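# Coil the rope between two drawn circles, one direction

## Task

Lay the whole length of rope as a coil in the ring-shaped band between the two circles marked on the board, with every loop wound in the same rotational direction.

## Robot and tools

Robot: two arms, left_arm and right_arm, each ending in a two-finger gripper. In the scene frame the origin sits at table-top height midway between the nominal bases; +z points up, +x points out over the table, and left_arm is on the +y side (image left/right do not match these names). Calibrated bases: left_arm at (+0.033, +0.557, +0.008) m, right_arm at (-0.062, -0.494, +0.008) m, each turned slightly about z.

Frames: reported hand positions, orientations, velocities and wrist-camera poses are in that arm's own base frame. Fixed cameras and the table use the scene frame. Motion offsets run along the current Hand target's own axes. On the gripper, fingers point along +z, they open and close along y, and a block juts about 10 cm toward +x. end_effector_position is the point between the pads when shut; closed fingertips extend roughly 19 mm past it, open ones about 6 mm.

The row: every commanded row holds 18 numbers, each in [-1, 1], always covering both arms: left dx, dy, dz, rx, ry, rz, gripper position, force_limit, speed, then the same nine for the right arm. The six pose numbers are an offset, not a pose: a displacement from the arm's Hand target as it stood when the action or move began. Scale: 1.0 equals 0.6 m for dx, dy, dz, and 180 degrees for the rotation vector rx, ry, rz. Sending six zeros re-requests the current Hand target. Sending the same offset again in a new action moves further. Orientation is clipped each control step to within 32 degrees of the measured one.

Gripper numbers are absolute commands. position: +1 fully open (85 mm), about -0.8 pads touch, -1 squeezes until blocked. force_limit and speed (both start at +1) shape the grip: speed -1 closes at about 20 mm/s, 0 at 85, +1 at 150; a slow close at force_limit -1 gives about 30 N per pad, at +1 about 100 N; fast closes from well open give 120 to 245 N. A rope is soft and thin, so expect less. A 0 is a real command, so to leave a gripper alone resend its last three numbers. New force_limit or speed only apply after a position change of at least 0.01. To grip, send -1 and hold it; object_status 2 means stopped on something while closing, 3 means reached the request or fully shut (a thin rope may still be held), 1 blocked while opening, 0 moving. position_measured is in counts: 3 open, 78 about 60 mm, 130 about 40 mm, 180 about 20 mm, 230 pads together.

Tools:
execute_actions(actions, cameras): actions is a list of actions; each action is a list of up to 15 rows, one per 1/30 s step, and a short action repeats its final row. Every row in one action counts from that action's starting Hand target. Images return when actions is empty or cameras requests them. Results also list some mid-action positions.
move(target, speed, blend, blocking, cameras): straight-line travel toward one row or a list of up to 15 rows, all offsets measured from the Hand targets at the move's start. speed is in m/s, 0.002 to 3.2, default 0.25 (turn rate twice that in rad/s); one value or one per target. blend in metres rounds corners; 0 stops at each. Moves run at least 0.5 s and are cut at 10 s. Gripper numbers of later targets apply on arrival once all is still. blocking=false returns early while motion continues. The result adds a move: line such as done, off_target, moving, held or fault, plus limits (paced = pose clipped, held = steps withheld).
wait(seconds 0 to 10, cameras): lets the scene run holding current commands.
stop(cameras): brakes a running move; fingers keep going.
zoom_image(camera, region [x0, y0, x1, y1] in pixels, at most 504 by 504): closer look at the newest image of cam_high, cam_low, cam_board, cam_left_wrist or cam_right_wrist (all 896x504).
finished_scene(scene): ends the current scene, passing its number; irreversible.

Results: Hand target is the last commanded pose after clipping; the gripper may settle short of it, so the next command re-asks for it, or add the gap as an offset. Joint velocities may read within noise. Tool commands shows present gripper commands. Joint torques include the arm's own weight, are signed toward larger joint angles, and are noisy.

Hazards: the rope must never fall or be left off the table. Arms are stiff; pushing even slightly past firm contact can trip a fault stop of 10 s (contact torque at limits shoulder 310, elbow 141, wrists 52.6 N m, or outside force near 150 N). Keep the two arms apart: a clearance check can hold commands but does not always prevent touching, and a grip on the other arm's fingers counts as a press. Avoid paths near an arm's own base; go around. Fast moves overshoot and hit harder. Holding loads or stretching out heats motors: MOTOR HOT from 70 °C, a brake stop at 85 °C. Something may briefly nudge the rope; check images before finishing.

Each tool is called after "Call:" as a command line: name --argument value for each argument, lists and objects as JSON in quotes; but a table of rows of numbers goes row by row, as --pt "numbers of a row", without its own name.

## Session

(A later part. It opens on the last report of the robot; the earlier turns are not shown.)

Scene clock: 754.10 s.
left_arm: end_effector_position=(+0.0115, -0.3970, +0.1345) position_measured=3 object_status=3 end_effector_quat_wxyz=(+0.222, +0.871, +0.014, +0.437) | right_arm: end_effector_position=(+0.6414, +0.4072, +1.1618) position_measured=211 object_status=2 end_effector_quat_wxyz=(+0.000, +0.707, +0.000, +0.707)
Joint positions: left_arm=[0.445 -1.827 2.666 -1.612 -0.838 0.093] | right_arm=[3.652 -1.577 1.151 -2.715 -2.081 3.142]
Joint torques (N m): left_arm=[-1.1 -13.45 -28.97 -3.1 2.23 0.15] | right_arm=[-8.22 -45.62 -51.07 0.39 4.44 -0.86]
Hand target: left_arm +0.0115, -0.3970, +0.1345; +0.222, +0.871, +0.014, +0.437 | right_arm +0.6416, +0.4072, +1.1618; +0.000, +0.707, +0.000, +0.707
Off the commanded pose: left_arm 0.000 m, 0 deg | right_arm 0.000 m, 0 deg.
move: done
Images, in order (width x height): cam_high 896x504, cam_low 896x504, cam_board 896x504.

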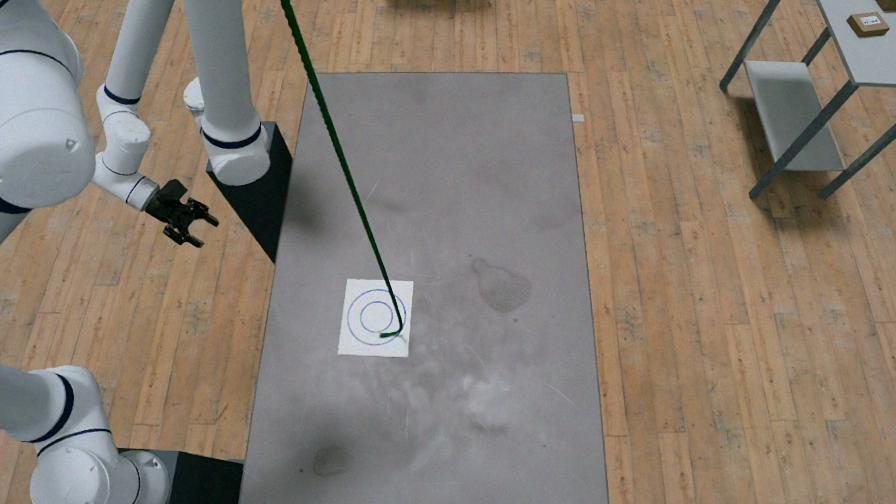

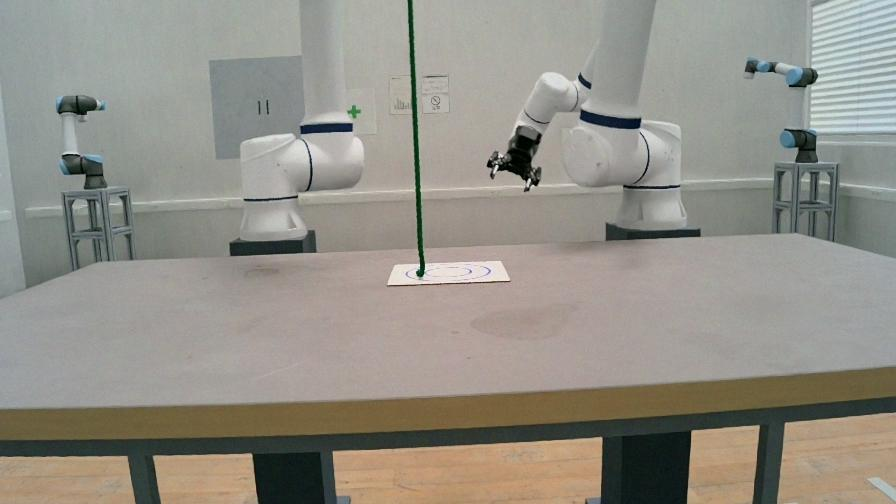

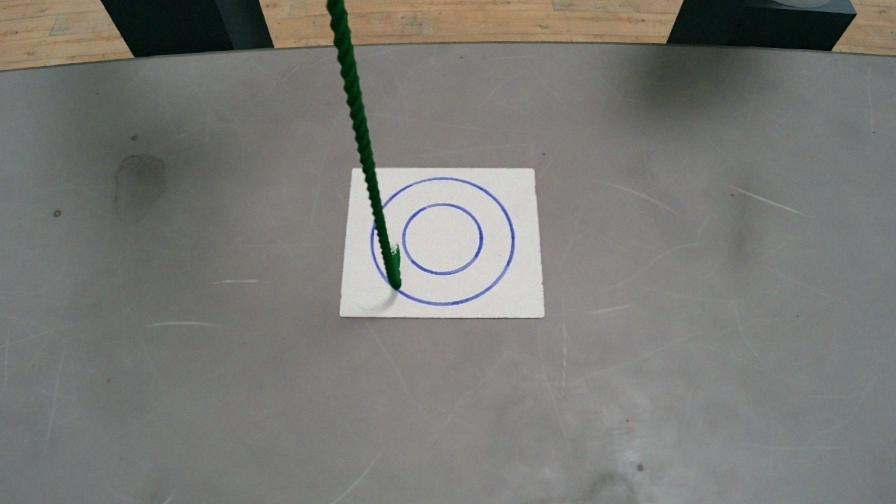

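Call:
wait --seconds 0.5 --cameras '["cam_high","cam_low","cam_board"]'

Scene clock: 798.67 s.
left_arm: end_effector_position=(+0.0115, -0.3970, +0.1345) position_measured=3 object_status=3 end_effector_quat_wxyz=(+0.222, +0.871, +0.014, +0.437) | right_arm: end_effector_position=(+0.6416, +0.4072, +1.1618) position_measured=211 object_status=2 end_effector_quat_wxyz=(+0.000, +0.707, +0.000, +0.707)
Joint positions: left_arm=[0.445 -1.827 2.666 -1.612 -0.838 0.093] | right_arm=[3.652 -1.577 1.151 -2.715 -2.081 3.142]
Joint torques (N m): left_arm=[-0.93 -13.01 -28.93 -3.02 2.11 -0.17] | right_arm=[-4.43 -46.57 -50.79 0.56 3.94 2.19]
Hand target: left_arm +0.0115, -0.3970, +0.1345; +0.222, +0.871, +0.014, +0.437 | right_arm +0.6416, +0.4072, +1.1618; +0.000, +0.707, +0.000, +0.707
Tool commands: left_gripper/position=+1.0 left_gripper/force_limit=+1.0 left_gripper/speed=+1.0 right_gripper/position=-1.0 right_gripper/force_limit=-1.0 right_gripper/speed=-1.0
Off the commanded pose: left_arm 0.000 m, 0 deg | right_arm 0.000 m, 0 deg.
wait: 0.50 s; at rest from the start
Images, in order (width x height): cam_high 896x504, cam_low 896x504, cam_board 896x504.

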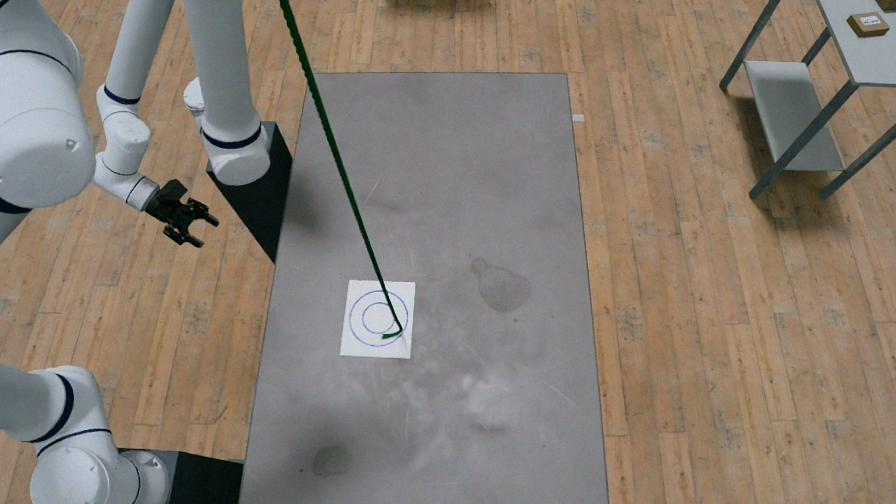

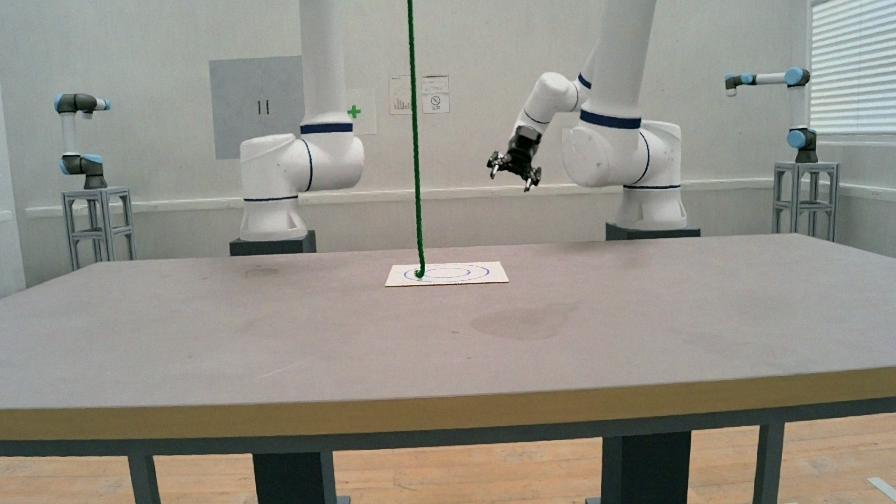

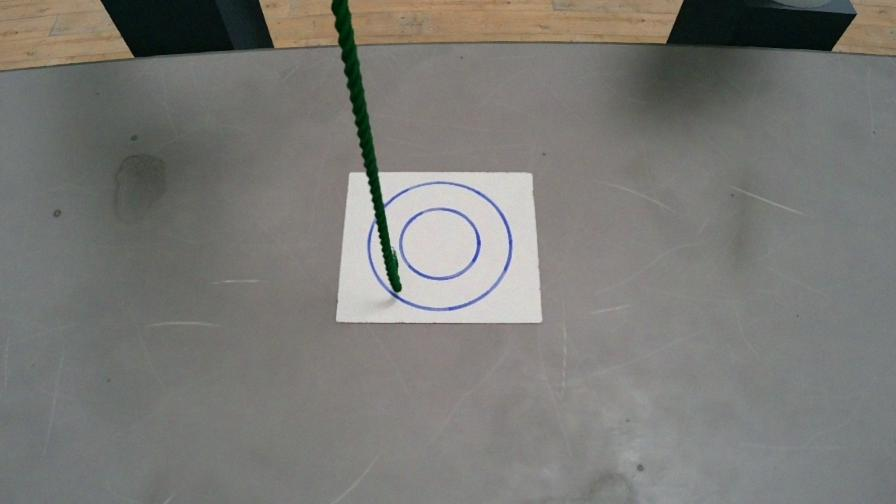

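Call:
move --pt "0 0 0 0 0 0 1 1 1 0.0417 0 0.005 0 0 0 -1 -1 -1" --pt "0 0 0 0 0 0 1 1 1 0.0417 -0.0117 0.0392 0 0 0 -1 -1 -1" --pt "0 0 0 0 0 0 1 1 1 0.0417 -0.0495 0.0637 0 0 0 -1 -1 -1" --pt "0 0 0 0 0 0 1 1 1 0.0417 -0.1027 0.0702 0 0 0 -1 -1 -1" --pt "0 0 0 0 0 0 1 1 1 0.0417 -0.1363 0.0593 0 0 0 -1 -1 -1" --speed 0.03 --blend '[0.008,0.01,0.01,0.01,0]' --cameras '["cam_high","cam_low","cam_board"]'

Call:
zoom_image --camera "cam_board" --region '[330, 100, 560, 330]'

Scene clock: 893.40 s.
left_arm: end_effector_position=(+0.0115, -0.3970, +0.1345) position_measured=3 object_status=3 end_effector_quat_wxyz=(+0.222, +0.871, +0.014, +0.437) | right_arm: end_effector_position=(+0.6772, +0.4888, +1.1868) position_measured=211 object_status=2 end_effector_quat_wxyz=(+0.000, +0.707, +0.000, +0.707)
Joint positions: left_arm=[0.445 -1.827 2.666 -1.612 -0.838 0.093] | right_arm=[3.742 -1.404 0.912 -2.649 -2.171 3.142]
Joint torques (N m): left_arm=[-1.98 -14.01 -29.28 -2.98 2.08 0.07] | right_arm=[11.32 -68.93 -49.78 0.58 -2.49 2.57]
Hand target: left_arm +0.0115, -0.3970, +0.1345; +0.222, +0.871, +0.014, +0.437 | right_arm +0.6772, +0.4889, +1.1868; +0.000, +0.707, +0.000, +0.707
Off the commanded pose: left_arm 0.000 m, 0 deg | right_arm 0.000 m, 0 deg.
move: done
Images, in order (width x height): cam_high 896x504, cam_low 896x504, cam_board 896x504.

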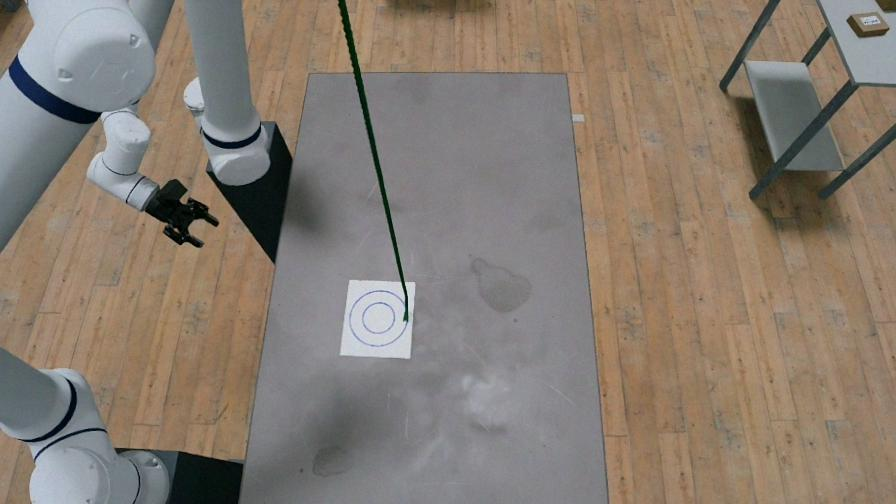

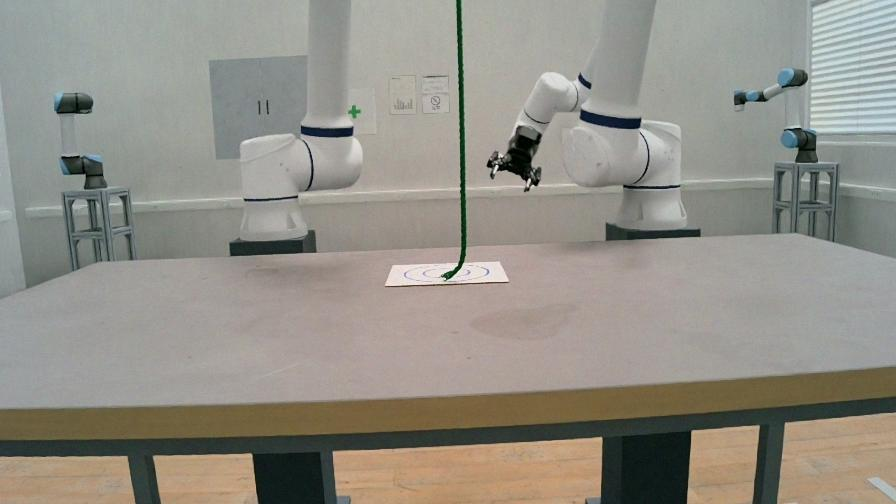

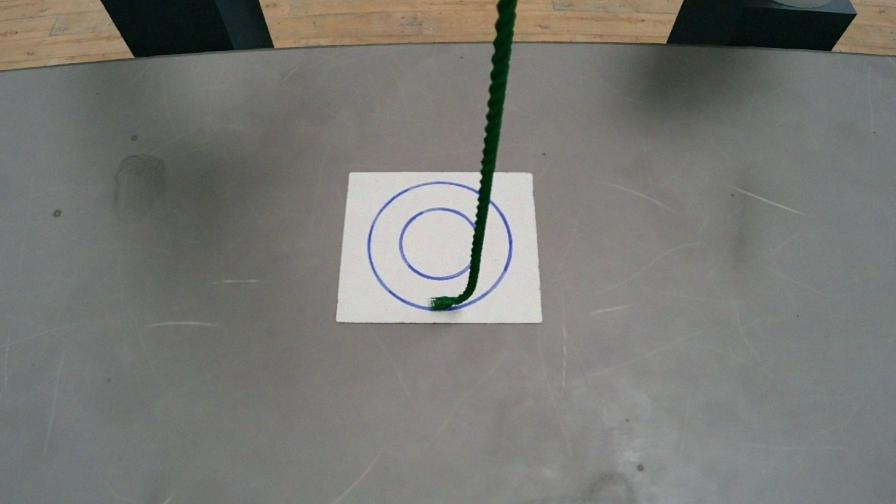

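Scaled by 2.191.

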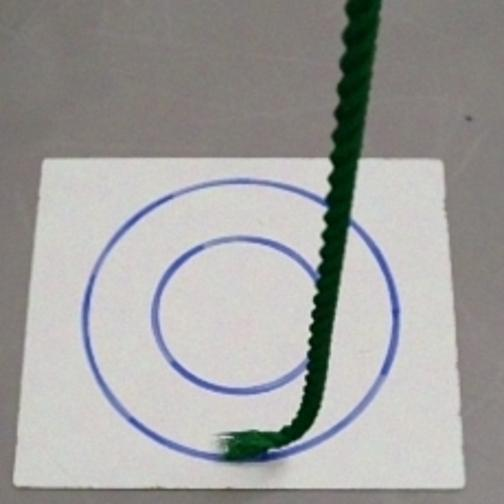

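Call:
move --pt "0 0 0 0 0 0 1 1 1 -0.05 -0.0565 -0.0453 0 0 0 -1 -1 -1" --pt "0 0 0 0 0 0 1 1 1 -0.11 -0.0705 -0.1065 0 0 0 -1 -1 -1" --pt "0 0 0 0 0 0 1 1 1 -0.17 -0.0523 -0.1662 0 0 0 -1 -1 -1" --speed 0.045 --blend '[0.01,0.01,0]' --cameras '["cam_high","cam_low","cam_board"]'

Call:
zoom_image --camera "cam_board" --region '[330, 100, 560, 330]'

Scene clock: 960.70 s.
left_arm: end_effector_position=(+0.0115, -0.3970, +0.1345) position_measured=3 object_status=3 end_effector_quat_wxyz=(+0.222, +0.871, +0.014, +0.437) | right_arm: end_effector_position=(+0.5775, +0.5204, +1.0849) position_measured=211 object_status=2 end_effector_quat_wxyz=(+0.000, +0.707, +0.000, +0.707)
Joint positions: left_arm=[0.445 -1.827 2.666 -1.612 -0.838 0.093] | right_arm=[3.89 -1.53 1.246 -2.858 -2.319 3.143]
Joint torques (N m): left_arm=[-0.72 -13.69 -29.27 -2.96 2.25 -0.31] | right_arm=[9.56 -108.27 -32.05 -5.01 -2.92 0.51]
Hand target: left_arm +0.0115, -0.3970, +0.1345; +0.222, +0.871, +0.014, +0.437 | right_arm +0.5774, +0.5204, +1.0849; +0.000, +0.707, +0.000, +0.707
Off the commanded pose: left_arm 0.000 m, 0 deg | right_arm 0.000 m, 0 deg.
move: done
Images, in order (width x height): cam_high 896x504, cam_low 896x504, cam_board 896x504.

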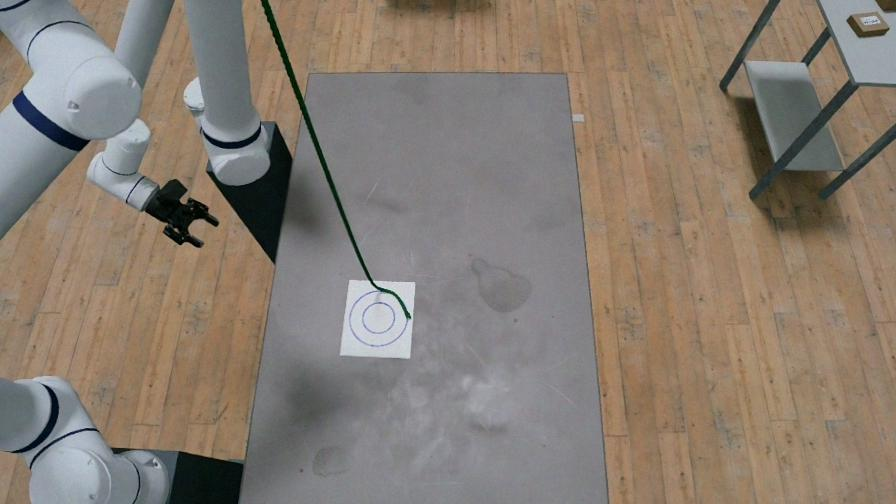

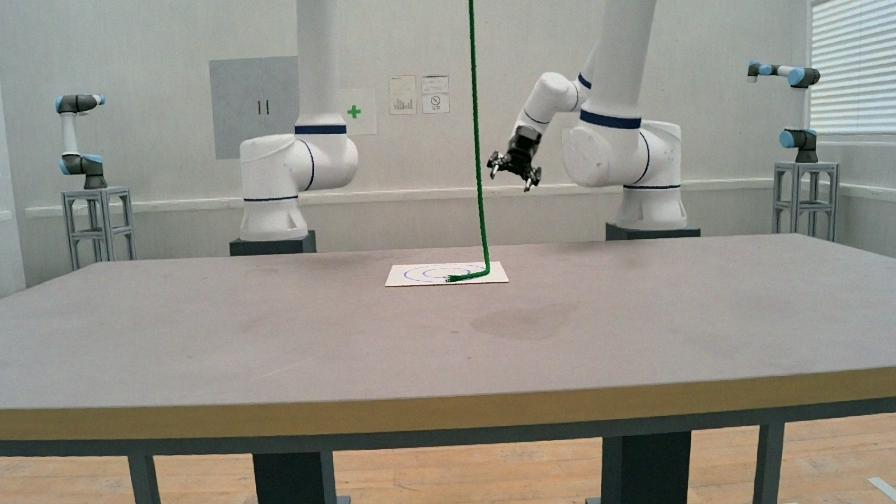

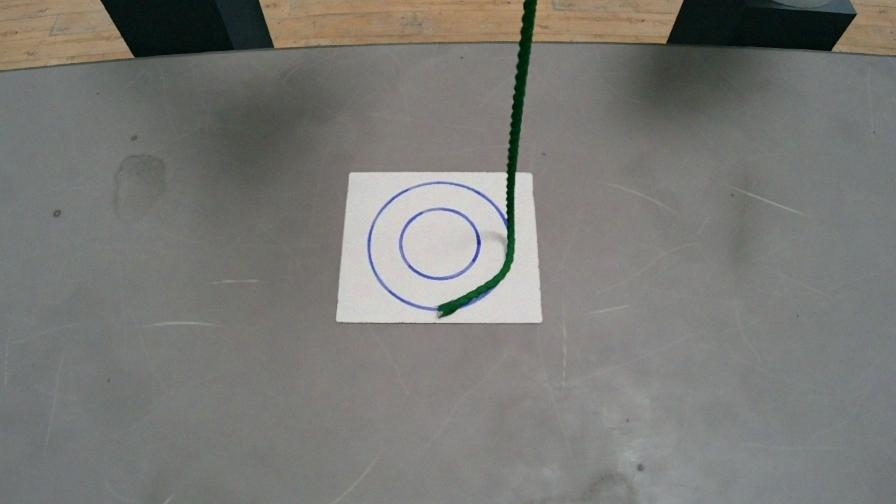

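Scaled by 2.191.

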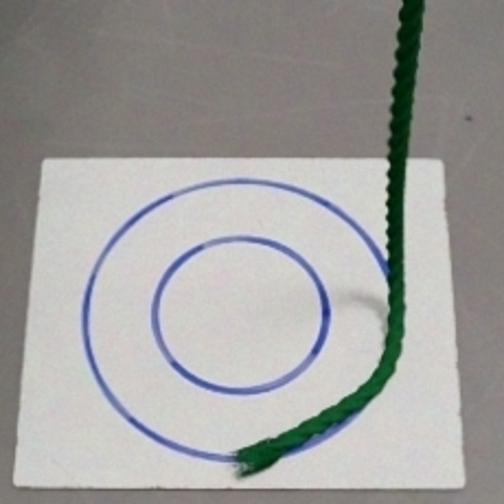

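Call:
move --pt "0 0 0 0 0 0 1 1 1 -0.0633 0 0 0 0 0 -1 -1 -1" --pt "0 0 0 0 0 0 1 1 1 -0.1233 0.0442 -0.0455 0 0 0 -1 -1 -1" --pt "0 0 0 0 0 0 1 1 1 -0.1828 0.1052 -0.0560 0 0 0 -1 -1 -1" --pt "0 0 0 0 0 0 1 1 1 -0.2420 0.1628 -0.0347 0 0 0 -1 -1 -1" --speed 0.045 --blend '[0.005,0.01,0.01,0]' --cameras '["cam_high","cam_low","cam_board"]'

Call:
zoom_image --camera "cam_board" --region '[330, 100, 560, 330]'

Scene clock: 1031.57 s.
left_arm: end_effector_position=(+0.0115, -0.3970, +0.1345) position_measured=3 object_status=3 end_effector_quat_wxyz=(+0.222, +0.871, +0.014, +0.437) | right_arm: end_effector_position=(+0.5565, +0.4228, +0.9397) position_measured=211 object_status=2 end_effector_quat_wxyz=(+0.000, +0.707, +0.000, +0.707)
Joint positions: left_arm=[0.445 -1.827 2.666 -1.612 -0.838 0.093] | right_arm=[3.771 -1.728 1.691 -3.103 -2.2 3.142]
Joint torques (N m): left_arm=[-1.36 -14.61 -29.79 -3.02 2.37 -0.05] | right_arm=[-8.82 -82.44 -34.4 -5.62 3.81 -0.86]
Hand target: left_arm +0.0115, -0.3970, +0.1345; +0.222, +0.871, +0.014, +0.437 | right_arm +0.5565, +0.4227, +0.9396; +0.000, +0.707, +0.000, +0.707
Off the commanded pose: left_arm 0.000 m, 0 deg | right_arm 0.000 m, 0 deg.
move: done
Images, in order (width x height): cam_high 896x504, cam_low 896x504, cam_board 896x504.

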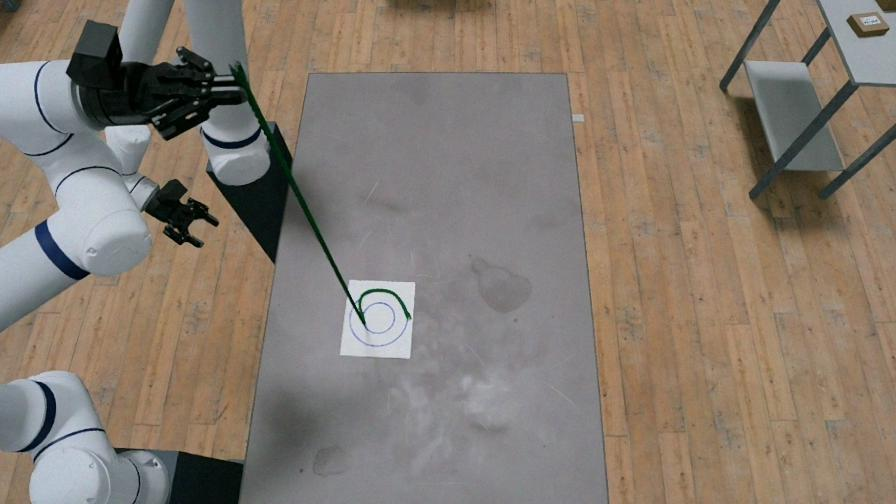

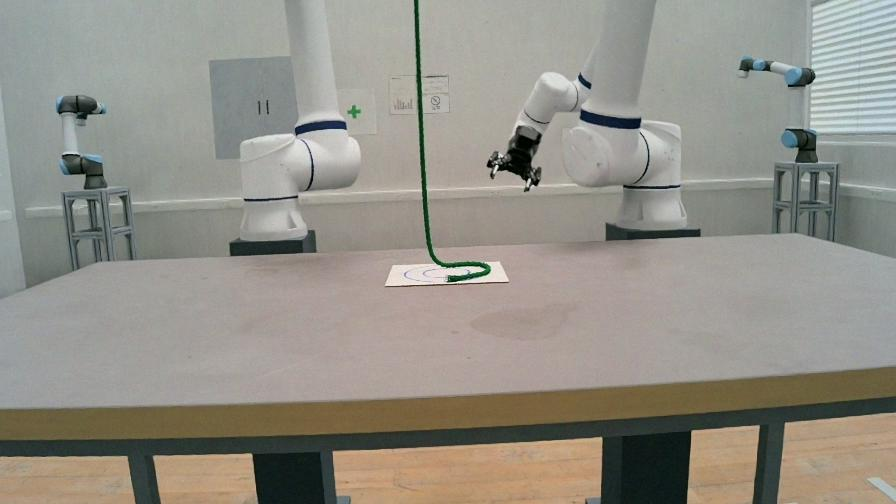

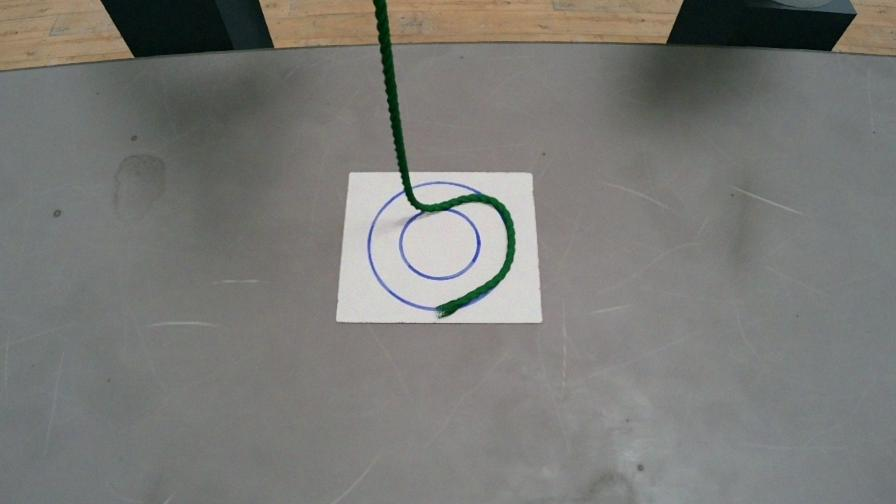

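Scaled by 2.191.

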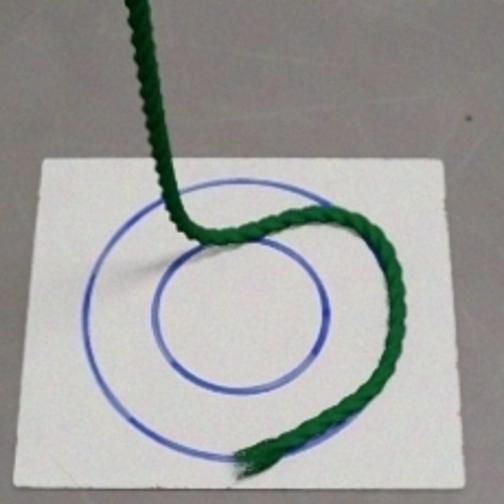

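Call:
move --target '[0,0,0,0,0,0,1,1,1,0.3622,0.0273,-0.0683,0,0,0,-1,-1,-1]' --speed 0.07 --cameras '["cam_high","cam_board"]'

Scene clock: 1150.30 s.
left_arm: end_effector_position=(+0.0115, -0.3970, +0.1345) position_measured=3 object_status=3 end_effector_quat_wxyz=(+0.222, +0.871, +0.014, +0.437) | right_arm: end_effector_position=(+0.5157, +0.4063, +1.1569) position_measured=211 object_status=2 end_effector_quat_wxyz=(+0.000, +0.707, +0.000, +0.707)
Joint positions: left_arm=[0.445 -1.827 2.666 -1.612 -0.838 0.093] | right_arm=[3.796 -1.707 1.28 -2.713 -2.225 3.142]
Joint torques (N m): left_arm=[-1 -15.51 -29.33 -2.91 2.05 -0.11] | right_arm=[10.24 -27.99 -51.4 0.13 -2.53 2.13]
Hand target: left_arm +0.0115, -0.3970, +0.1345; +0.222, +0.871, +0.014, +0.437 | right_arm +0.5157, +0.4063, +1.1570; +0.000, +0.707, +0.000, +0.707
Off the commanded pose: left_arm 0.000 m, 0 deg | right_arm 0.000 m, 0 deg.
move: done
Images, in order (width x height): cam_high 896x504, cam_board 896x504.

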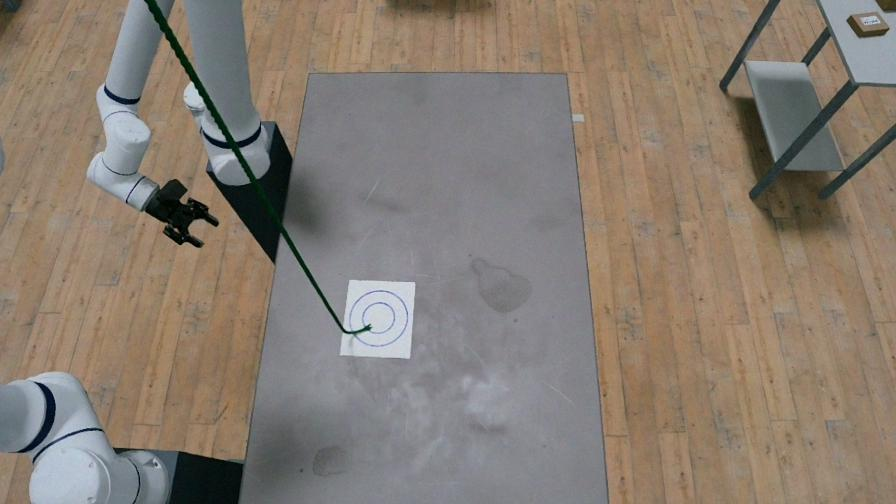

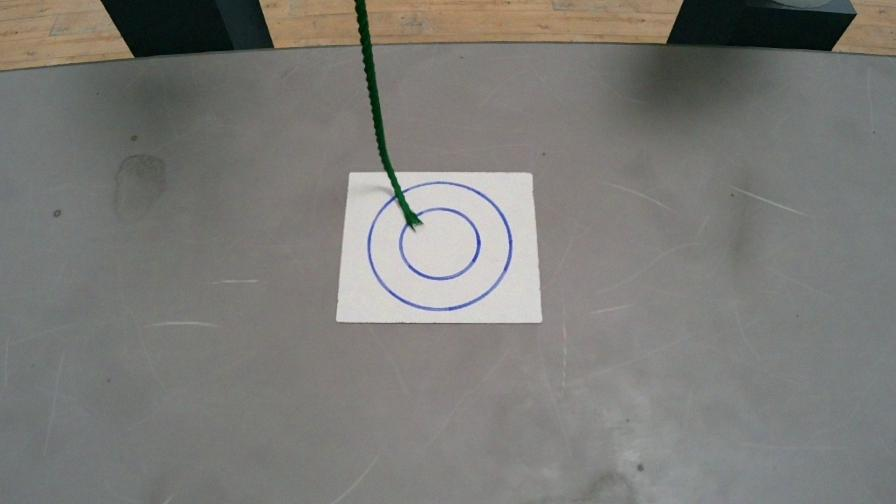

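Call:
move --target '[0,0,0,0,0,0,1,1,1,0.13,-0.0063,0.025,0,0,0,-1,-1,-1]' --speed 0.05

Call:
wait --seconds 2 --cameras '["cam_high","cam_low","cam_board"]'

Scene clock: 1178.20 s.
left_arm: end_effector_position=(+0.0115, -0.3970, +0.1345) position_measured=3 object_status=3 end_effector_quat_wxyz=(+0.222, +0.871, +0.014, +0.437) | right_arm: end_effector_position=(+0.5307, +0.4100, +1.2349) position_measured=211 object_status=2 end_effector_quat_wxyz=(+0.000, +0.707, +0.000, +0.707)
Joint positions: left_arm=[0.445 -1.827 2.666 -1.612 -0.838 0.093] | right_arm=[3.782 -1.623 1.049 -2.567 -2.211 3.142]
Joint torques (N m): left_arm=[-0.35 -15.58 -29.61 -3.18 2.26 -0.21] | right_arm=[-8.52 -36.35 -50.21 0.86 3.96 2.33]
Hand target: left_arm +0.0115, -0.3970, +0.1345; +0.222, +0.871, +0.014, +0.437 | right_arm +0.5307, +0.4100, +1.2350; +0.000, +0.707, +0.000, +0.707
Off the commanded pose: left_arm 0.000 m, 0 deg | right_arm 0.000 m, 0 deg.
move: done

Scene clock: 1180.20 s.
left_arm: end_effector_position=(+0.0115, -0.3970, +0.1345) position_measured=3 object_status=3 end_effector_quat_wxyz=(+0.222, +0.871, +0.014, +0.437) | right_arm: end_effector_position=(+0.5307, +0.4100, +1.2350) position_measured=211 object_status=2 end_effector_quat_wxyz=(+0.000, +0.707, +0.000, +0.707)
Joint positions: left_arm=[0.445 -1.827 2.666 -1.612 -0.838 0.093] | right_arm=[3.782 -1.622 1.049 -2.567 -2.211 3.142]
Joint torques (N m): left_arm=[-1.02 -15.29 -28.71 -2.98 2.05 -0.29] | right_arm=[-5.29 -34.01 -46.96 0.7 3.7 2.55]
Hand target: left_arm +0.0115, -0.3970, +0.1345; +0.222, +0.871, +0.014, +0.437 | right_arm +0.5307, +0.4100, +1.2350; +0.000, +0.707, +0.000, +0.707
Tool commands: left_gripper/position=+1.0 left_gripper/force_limit=+1.0 left_gripper/speed=+1.0 right_gripper/position=-1.0 right_gripper/force_limit=-1.0 right_gripper/speed=-1.0
Off the commanded pose: left_arm 0.000 m, 0 deg | right_arm 0.000 m, 0 deg.
wait: 2.00 s; at rest by 0.17 s
Images, in order (width x height): cam_high 896x504, cam_low 896x504, cam_board 896x504.

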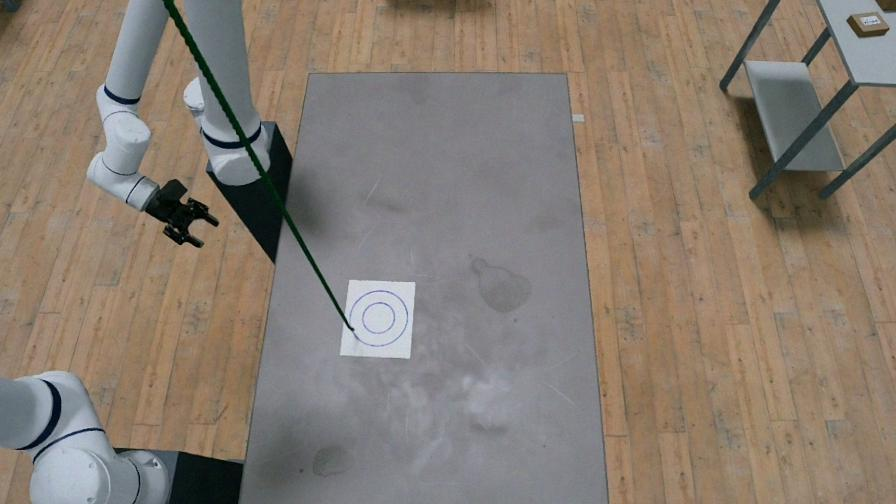

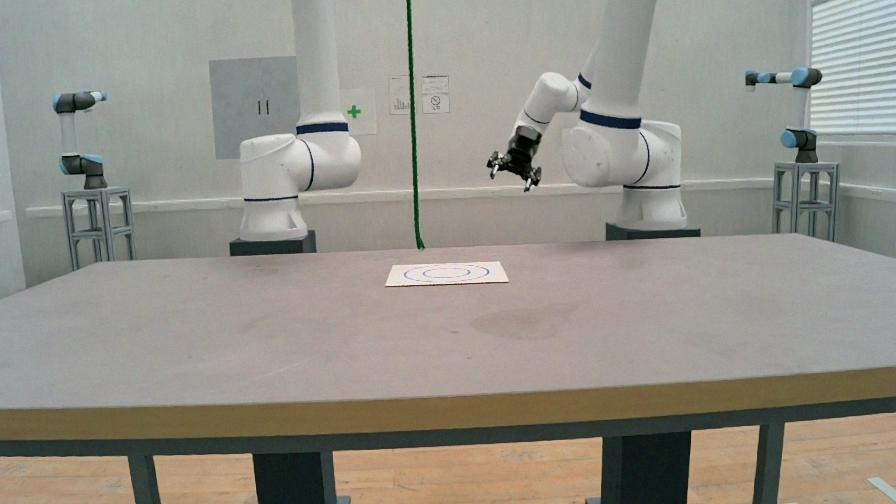

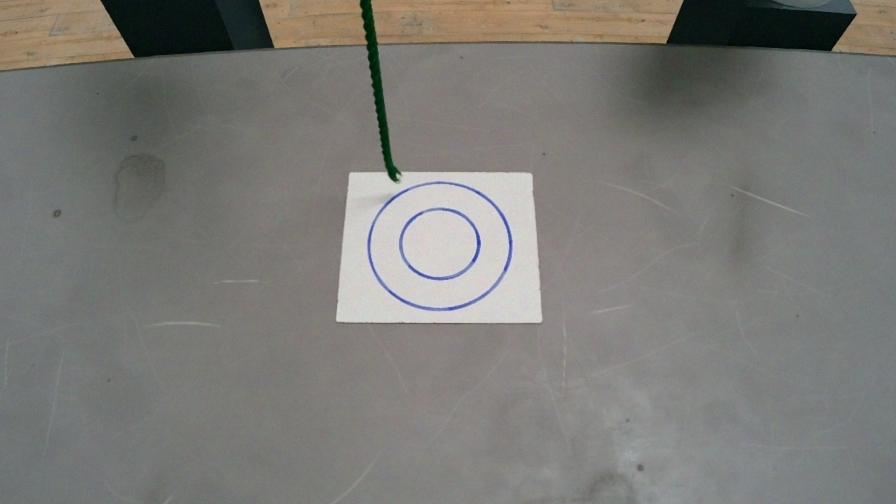

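Call:
move --pt "0 0 0 0 0 0 1 1 1 -0.055 0.001 -0.0233 0 0 0 -1 -1 -1" --pt "0 0 0 0 0 0 1 1 1 -0.155 0.0057 0.1433 0 0 0 -1 -1 -1" --speed 0.035 --blend '[0,0]' --cameras '["cam_high","cam_low","cam_board"]'

Call:
zoom_image --camera "cam_board" --region '[330, 100, 560, 330]'

Scene clock: 1209.83 s.
left_arm: end_effector_position=(+0.0115, -0.3970, +0.1345) position_measured=3 object_status=3 end_effector_quat_wxyz=(+0.222, +0.871, +0.014, +0.437) | right_arm: end_effector_position=(+0.6164, +0.4066, +1.1420) position_measured=211 object_status=2 end_effector_quat_wxyz=(+0.000, +0.707, +0.000, +0.707)
Joint positions: left_arm=[0.445 -1.827 2.666 -1.612 -0.838 0.093] | right_arm=[3.676 -1.619 1.229 -2.751 -2.105 3.142]
Joint torques (N m): left_arm=[-2.11 -16.85 -29.03 -3.04 2.1 -0.18] | right_arm=[-9.06 -44.17 -31.72 -5.37 4.11 -1.19]
Hand target: left_arm +0.0115, -0.3970, +0.1345; +0.222, +0.871, +0.014, +0.437 | right_arm +0.6166, +0.4066, +1.1419; +0.000, +0.707, +0.000, +0.707
Off the commanded pose: left_arm 0.000 m, 0 deg | right_arm 0.000 m, 0 deg.
move: done
Images, in order (width x height): cam_high 896x504, cam_low 896x504, cam_board 896x504.

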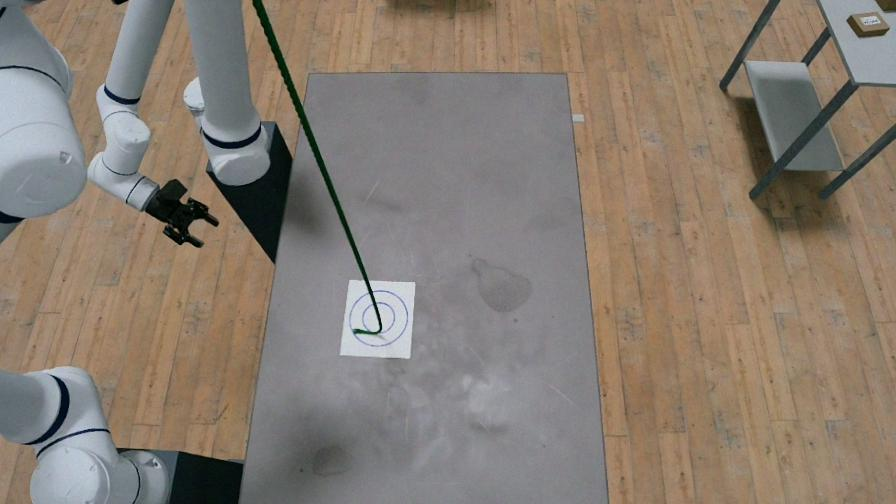

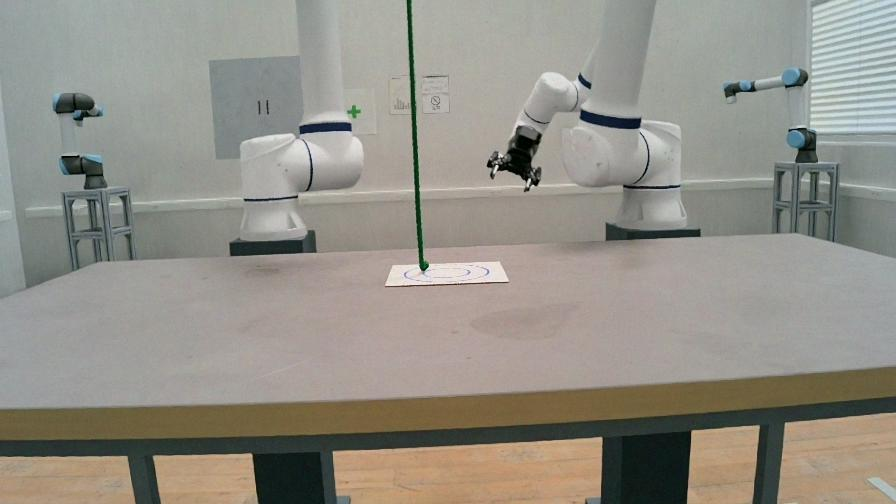

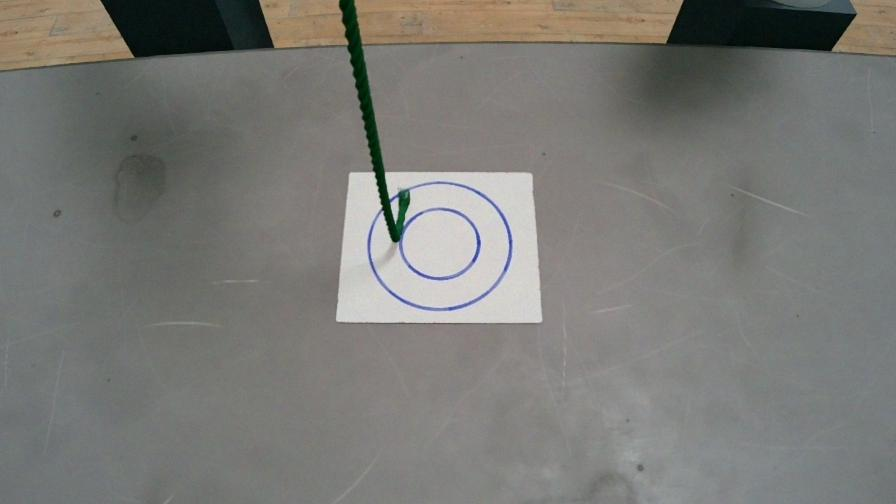

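Scaled by 2.191.

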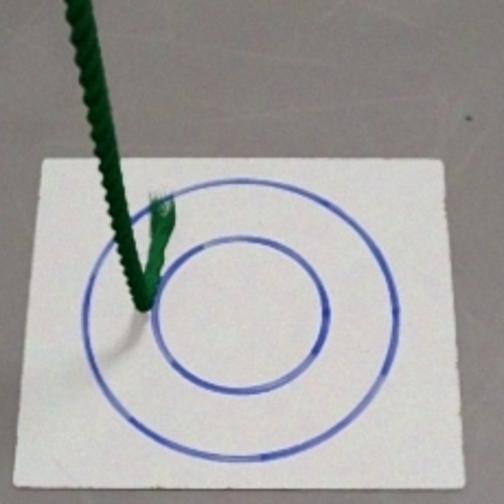

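Call:
move --pt "0 0 0 0 0 0 1 1 1 0 -0.0162 0.0320 0 0 0 -1 -1 -1" --pt "0 0 0 0 0 0 1 1 1 -0.0440 -0.0548 0.0577 0 0 0 -1 -1 -1" --pt "0 0 0 0 0 0 1 1 1 -0.0947 -0.1085 0.0657 0 0 0 -1 -1 -1" --pt "0 0 0 0 0 0 1 1 1 -0.1462 -0.1590 0.0438 0 0 0 -1 -1 -1" --speed 0.035 --blend '[0.008,0.01,0.01,0]' --cameras '["cam_high","cam_board"]'

Call:
zoom_image --camera "cam_board" --region '[330, 100, 560, 330]'

Scene clock: 1250.07 s.
left_arm: end_effector_position=(+0.0115, -0.3970, +0.1345) position_measured=3 object_status=3 end_effector_quat_wxyz=(+0.222, +0.871, +0.014, +0.437) | right_arm: end_effector_position=(+0.6429, +0.5020, +1.0543) position_measured=211 object_status=2 end_effector_quat_wxyz=(+0.000, +0.707, +0.000, +0.707)
Joint positions: left_arm=[0.445 -1.827 2.666 -1.612 -0.838 0.093] | right_arm=[3.793 -1.508 1.279 -2.912 -2.223 3.142]
Joint torques (N m): left_arm=[-0.92 -16.14 -29.22 -3.05 2.15 -0.34] | right_arm=[11.93 -62.17 -33.07 -4.89 -2.83 1.29]
Hand target: left_arm +0.0115, -0.3970, +0.1345; +0.222, +0.871, +0.014, +0.437 | right_arm +0.6429, +0.5021, +1.0542; +0.000, +0.707, +0.000, +0.707
Off the commanded pose: left_arm 0.000 m, 0 deg | right_arm 0.000 m, 0 deg.
move: done
Images, in order (width x height): cam_high 896x504, cam_board 896x504.

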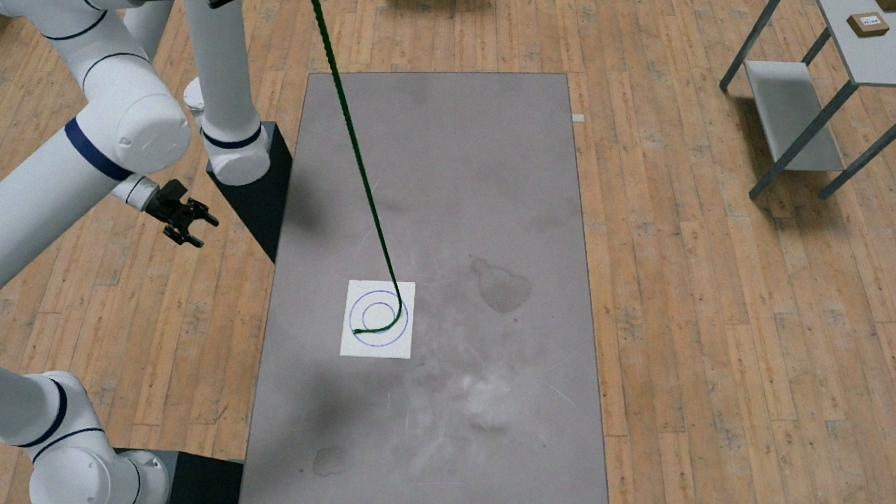

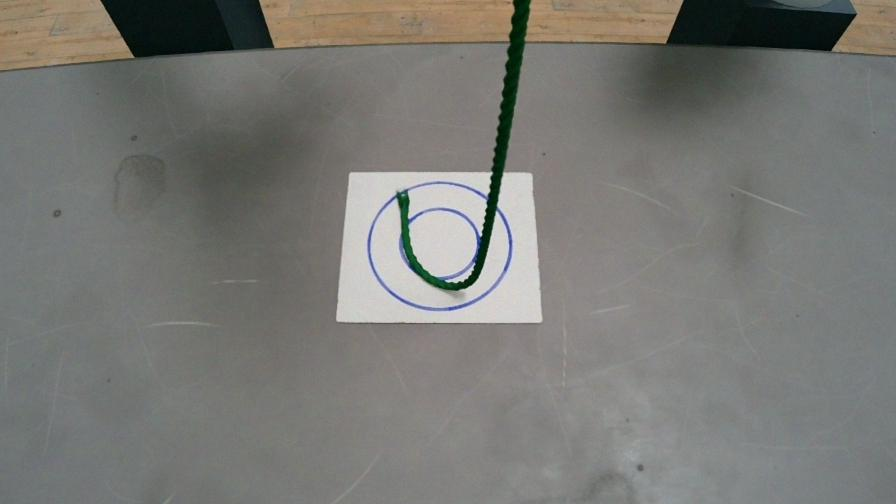

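Scaled by 2.191.

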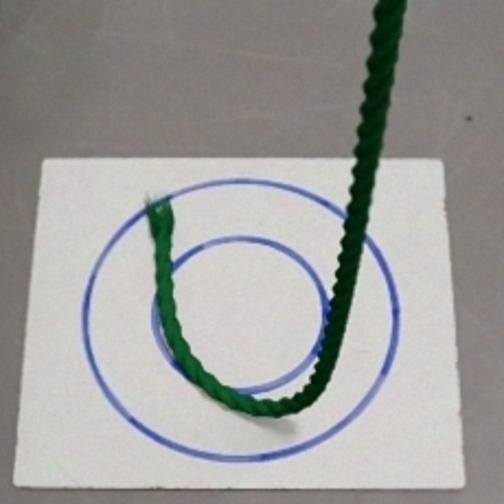

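Call:
move --target '[0,0,0,0,0,0,1,1,1,0.3178,0.1625,-0.2152,0,0,0,-1,-1,-1]' --speed 0.06

Call:
wait --seconds 2.5 --cameras '["cam_board"]'

Scene clock: 1359.33 s.
left_arm: end_effector_position=(+0.0115, -0.3970, +0.1345) position_measured=3 object_status=3 end_effector_quat_wxyz=(+0.222, +0.871, +0.014, +0.437) | right_arm: end_effector_position=(+0.5139, +0.4045, +1.2448) position_measured=211 object_status=2 end_effector_quat_wxyz=(+0.000, +0.707, +0.000, +0.707)
Joint positions: left_arm=[0.445 -1.827 2.666 -1.612 -0.838 0.093] | right_arm=[3.795 -1.635 1.039 -2.546 -2.224 3.142]
Joint torques (N m): left_arm=[0.08 -17.85 -29.55 -3.27 2.35 -0.47] | right_arm=[11.27 -83.69 -47.06 0.53 -2.44 2.54]
Hand target: left_arm +0.0115, -0.3970, +0.1345; +0.222, +0.871, +0.014, +0.437 | right_arm +0.5138, +0.4045, +1.2449; +0.000, +0.707, +0.000, +0.707
Off the commanded pose: left_arm 0.000 m, 0 deg | right_arm 0.000 m, 0 deg.
move: done

Scene clock: 1361.83 s.
left_arm: end_effector_position=(+0.0115, -0.3970, +0.1345) position_measured=3 object_status=3 end_effector_quat_wxyz=(+0.222, +0.871, +0.014, +0.437) | right_arm: end_effector_position=(+0.5138, +0.4045, +1.2449) position_measured=211 object_status=2 end_effector_quat_wxyz=(+0.000, +0.707, +0.000, +0.707)
Joint positions: left_arm=[0.445 -1.827 2.666 -1.612 -0.838 0.093] | right_arm=[3.795 -1.635 1.039 -2.545 -2.224 3.142]
Joint torques (N m): left_arm=[-0.61 -16.7 -29.06 -3.05 2.13 -0.19] | right_arm=[11.31 -82.53 -47.56 0.78 -2.5 2.4]
Hand target: left_arm +0.0115, -0.3970, +0.1345; +0.222, +0.871, +0.014, +0.437 | right_arm +0.5138, +0.4045, +1.2449; +0.000, +0.707, +0.000, +0.707
Tool commands: left_gripper/position=+1.0 left_gripper/force_limit=+1.0 left_gripper/speed=+1.0 right_gripper/position=-1.0 right_gripper/force_limit=-1.0 right_gripper/speed=-1.0
Off the commanded pose: left_arm 0.000 m, 0 deg | right_arm 0.000 m, 0 deg.
wait: 2.50 s; at rest by 0.17 s
Images, in order (width x height): cam_board 896x504.

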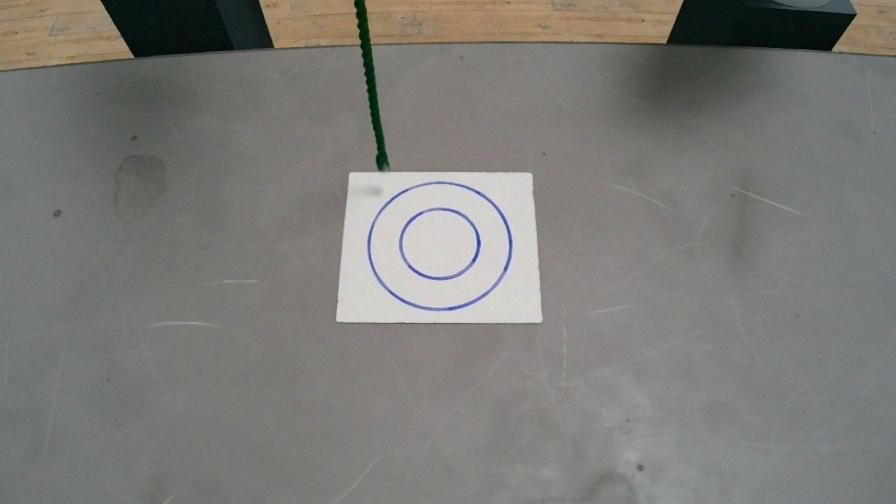

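Call:
move --pt "0 0 0 0 0 0 1 1 1 -0.0583 0.0018 0.0083 0 0 0 -1 -1 -1" --pt "0 0 0 0 0 0 1 1 1 -0.1548 0.0067 0.1817 0 0 0 -1 -1 -1" --speed 0.035 --blend '[0.01,0]' --cameras '["cam_board"]'

Call:
zoom_image --camera "cam_board" --region '[330, 100, 560, 330]'

Scene clock: 1374.97 s.
left_arm: end_effector_position=(+0.0115, -0.3970, +0.1345) position_measured=3 object_status=3 end_effector_quat_wxyz=(+0.222, +0.871, +0.014, +0.437) | right_arm: end_effector_position=(+0.6226, +0.4005, +1.1521) position_measured=211 object_status=2 end_effector_quat_wxyz=(+0.000, +0.707, +0.000, +0.707)
Joint positions: left_arm=[0.445 -1.827 2.666 -1.612 -0.838 0.093] | right_arm=[3.659 -1.613 1.205 -2.733 -2.088 3.142]
Joint torques (N m): left_arm=[-0.5 -17.11 -29.51 -3.1 2.23 -0.32] | right_arm=[-6.33 -42.35 -30.53 -5.15 4.11 -1.16]
Hand target: left_arm +0.0115, -0.3970, +0.1345; +0.222, +0.871, +0.014, +0.437 | right_arm +0.6228, +0.4005, +1.1520; +0.000, +0.707, +0.000, +0.707
Off the commanded pose: left_arm 0.000 m, 0 deg | right_arm 0.000 m, 0 deg.
move: done
Images, in order (width x height): cam_board 896x504.

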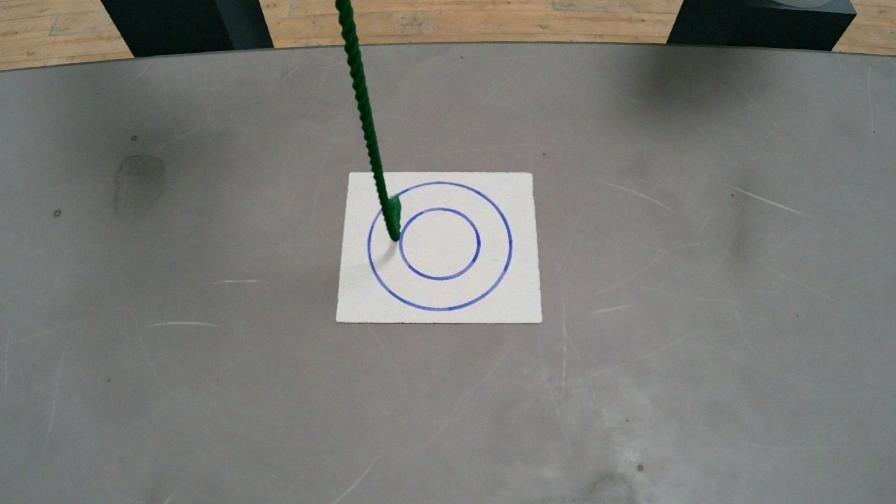

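Scaled by 2.191.

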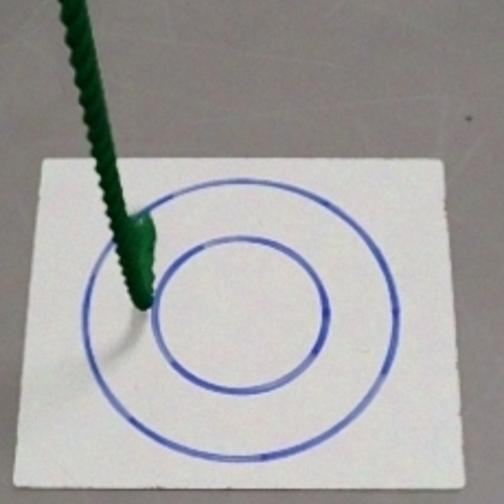

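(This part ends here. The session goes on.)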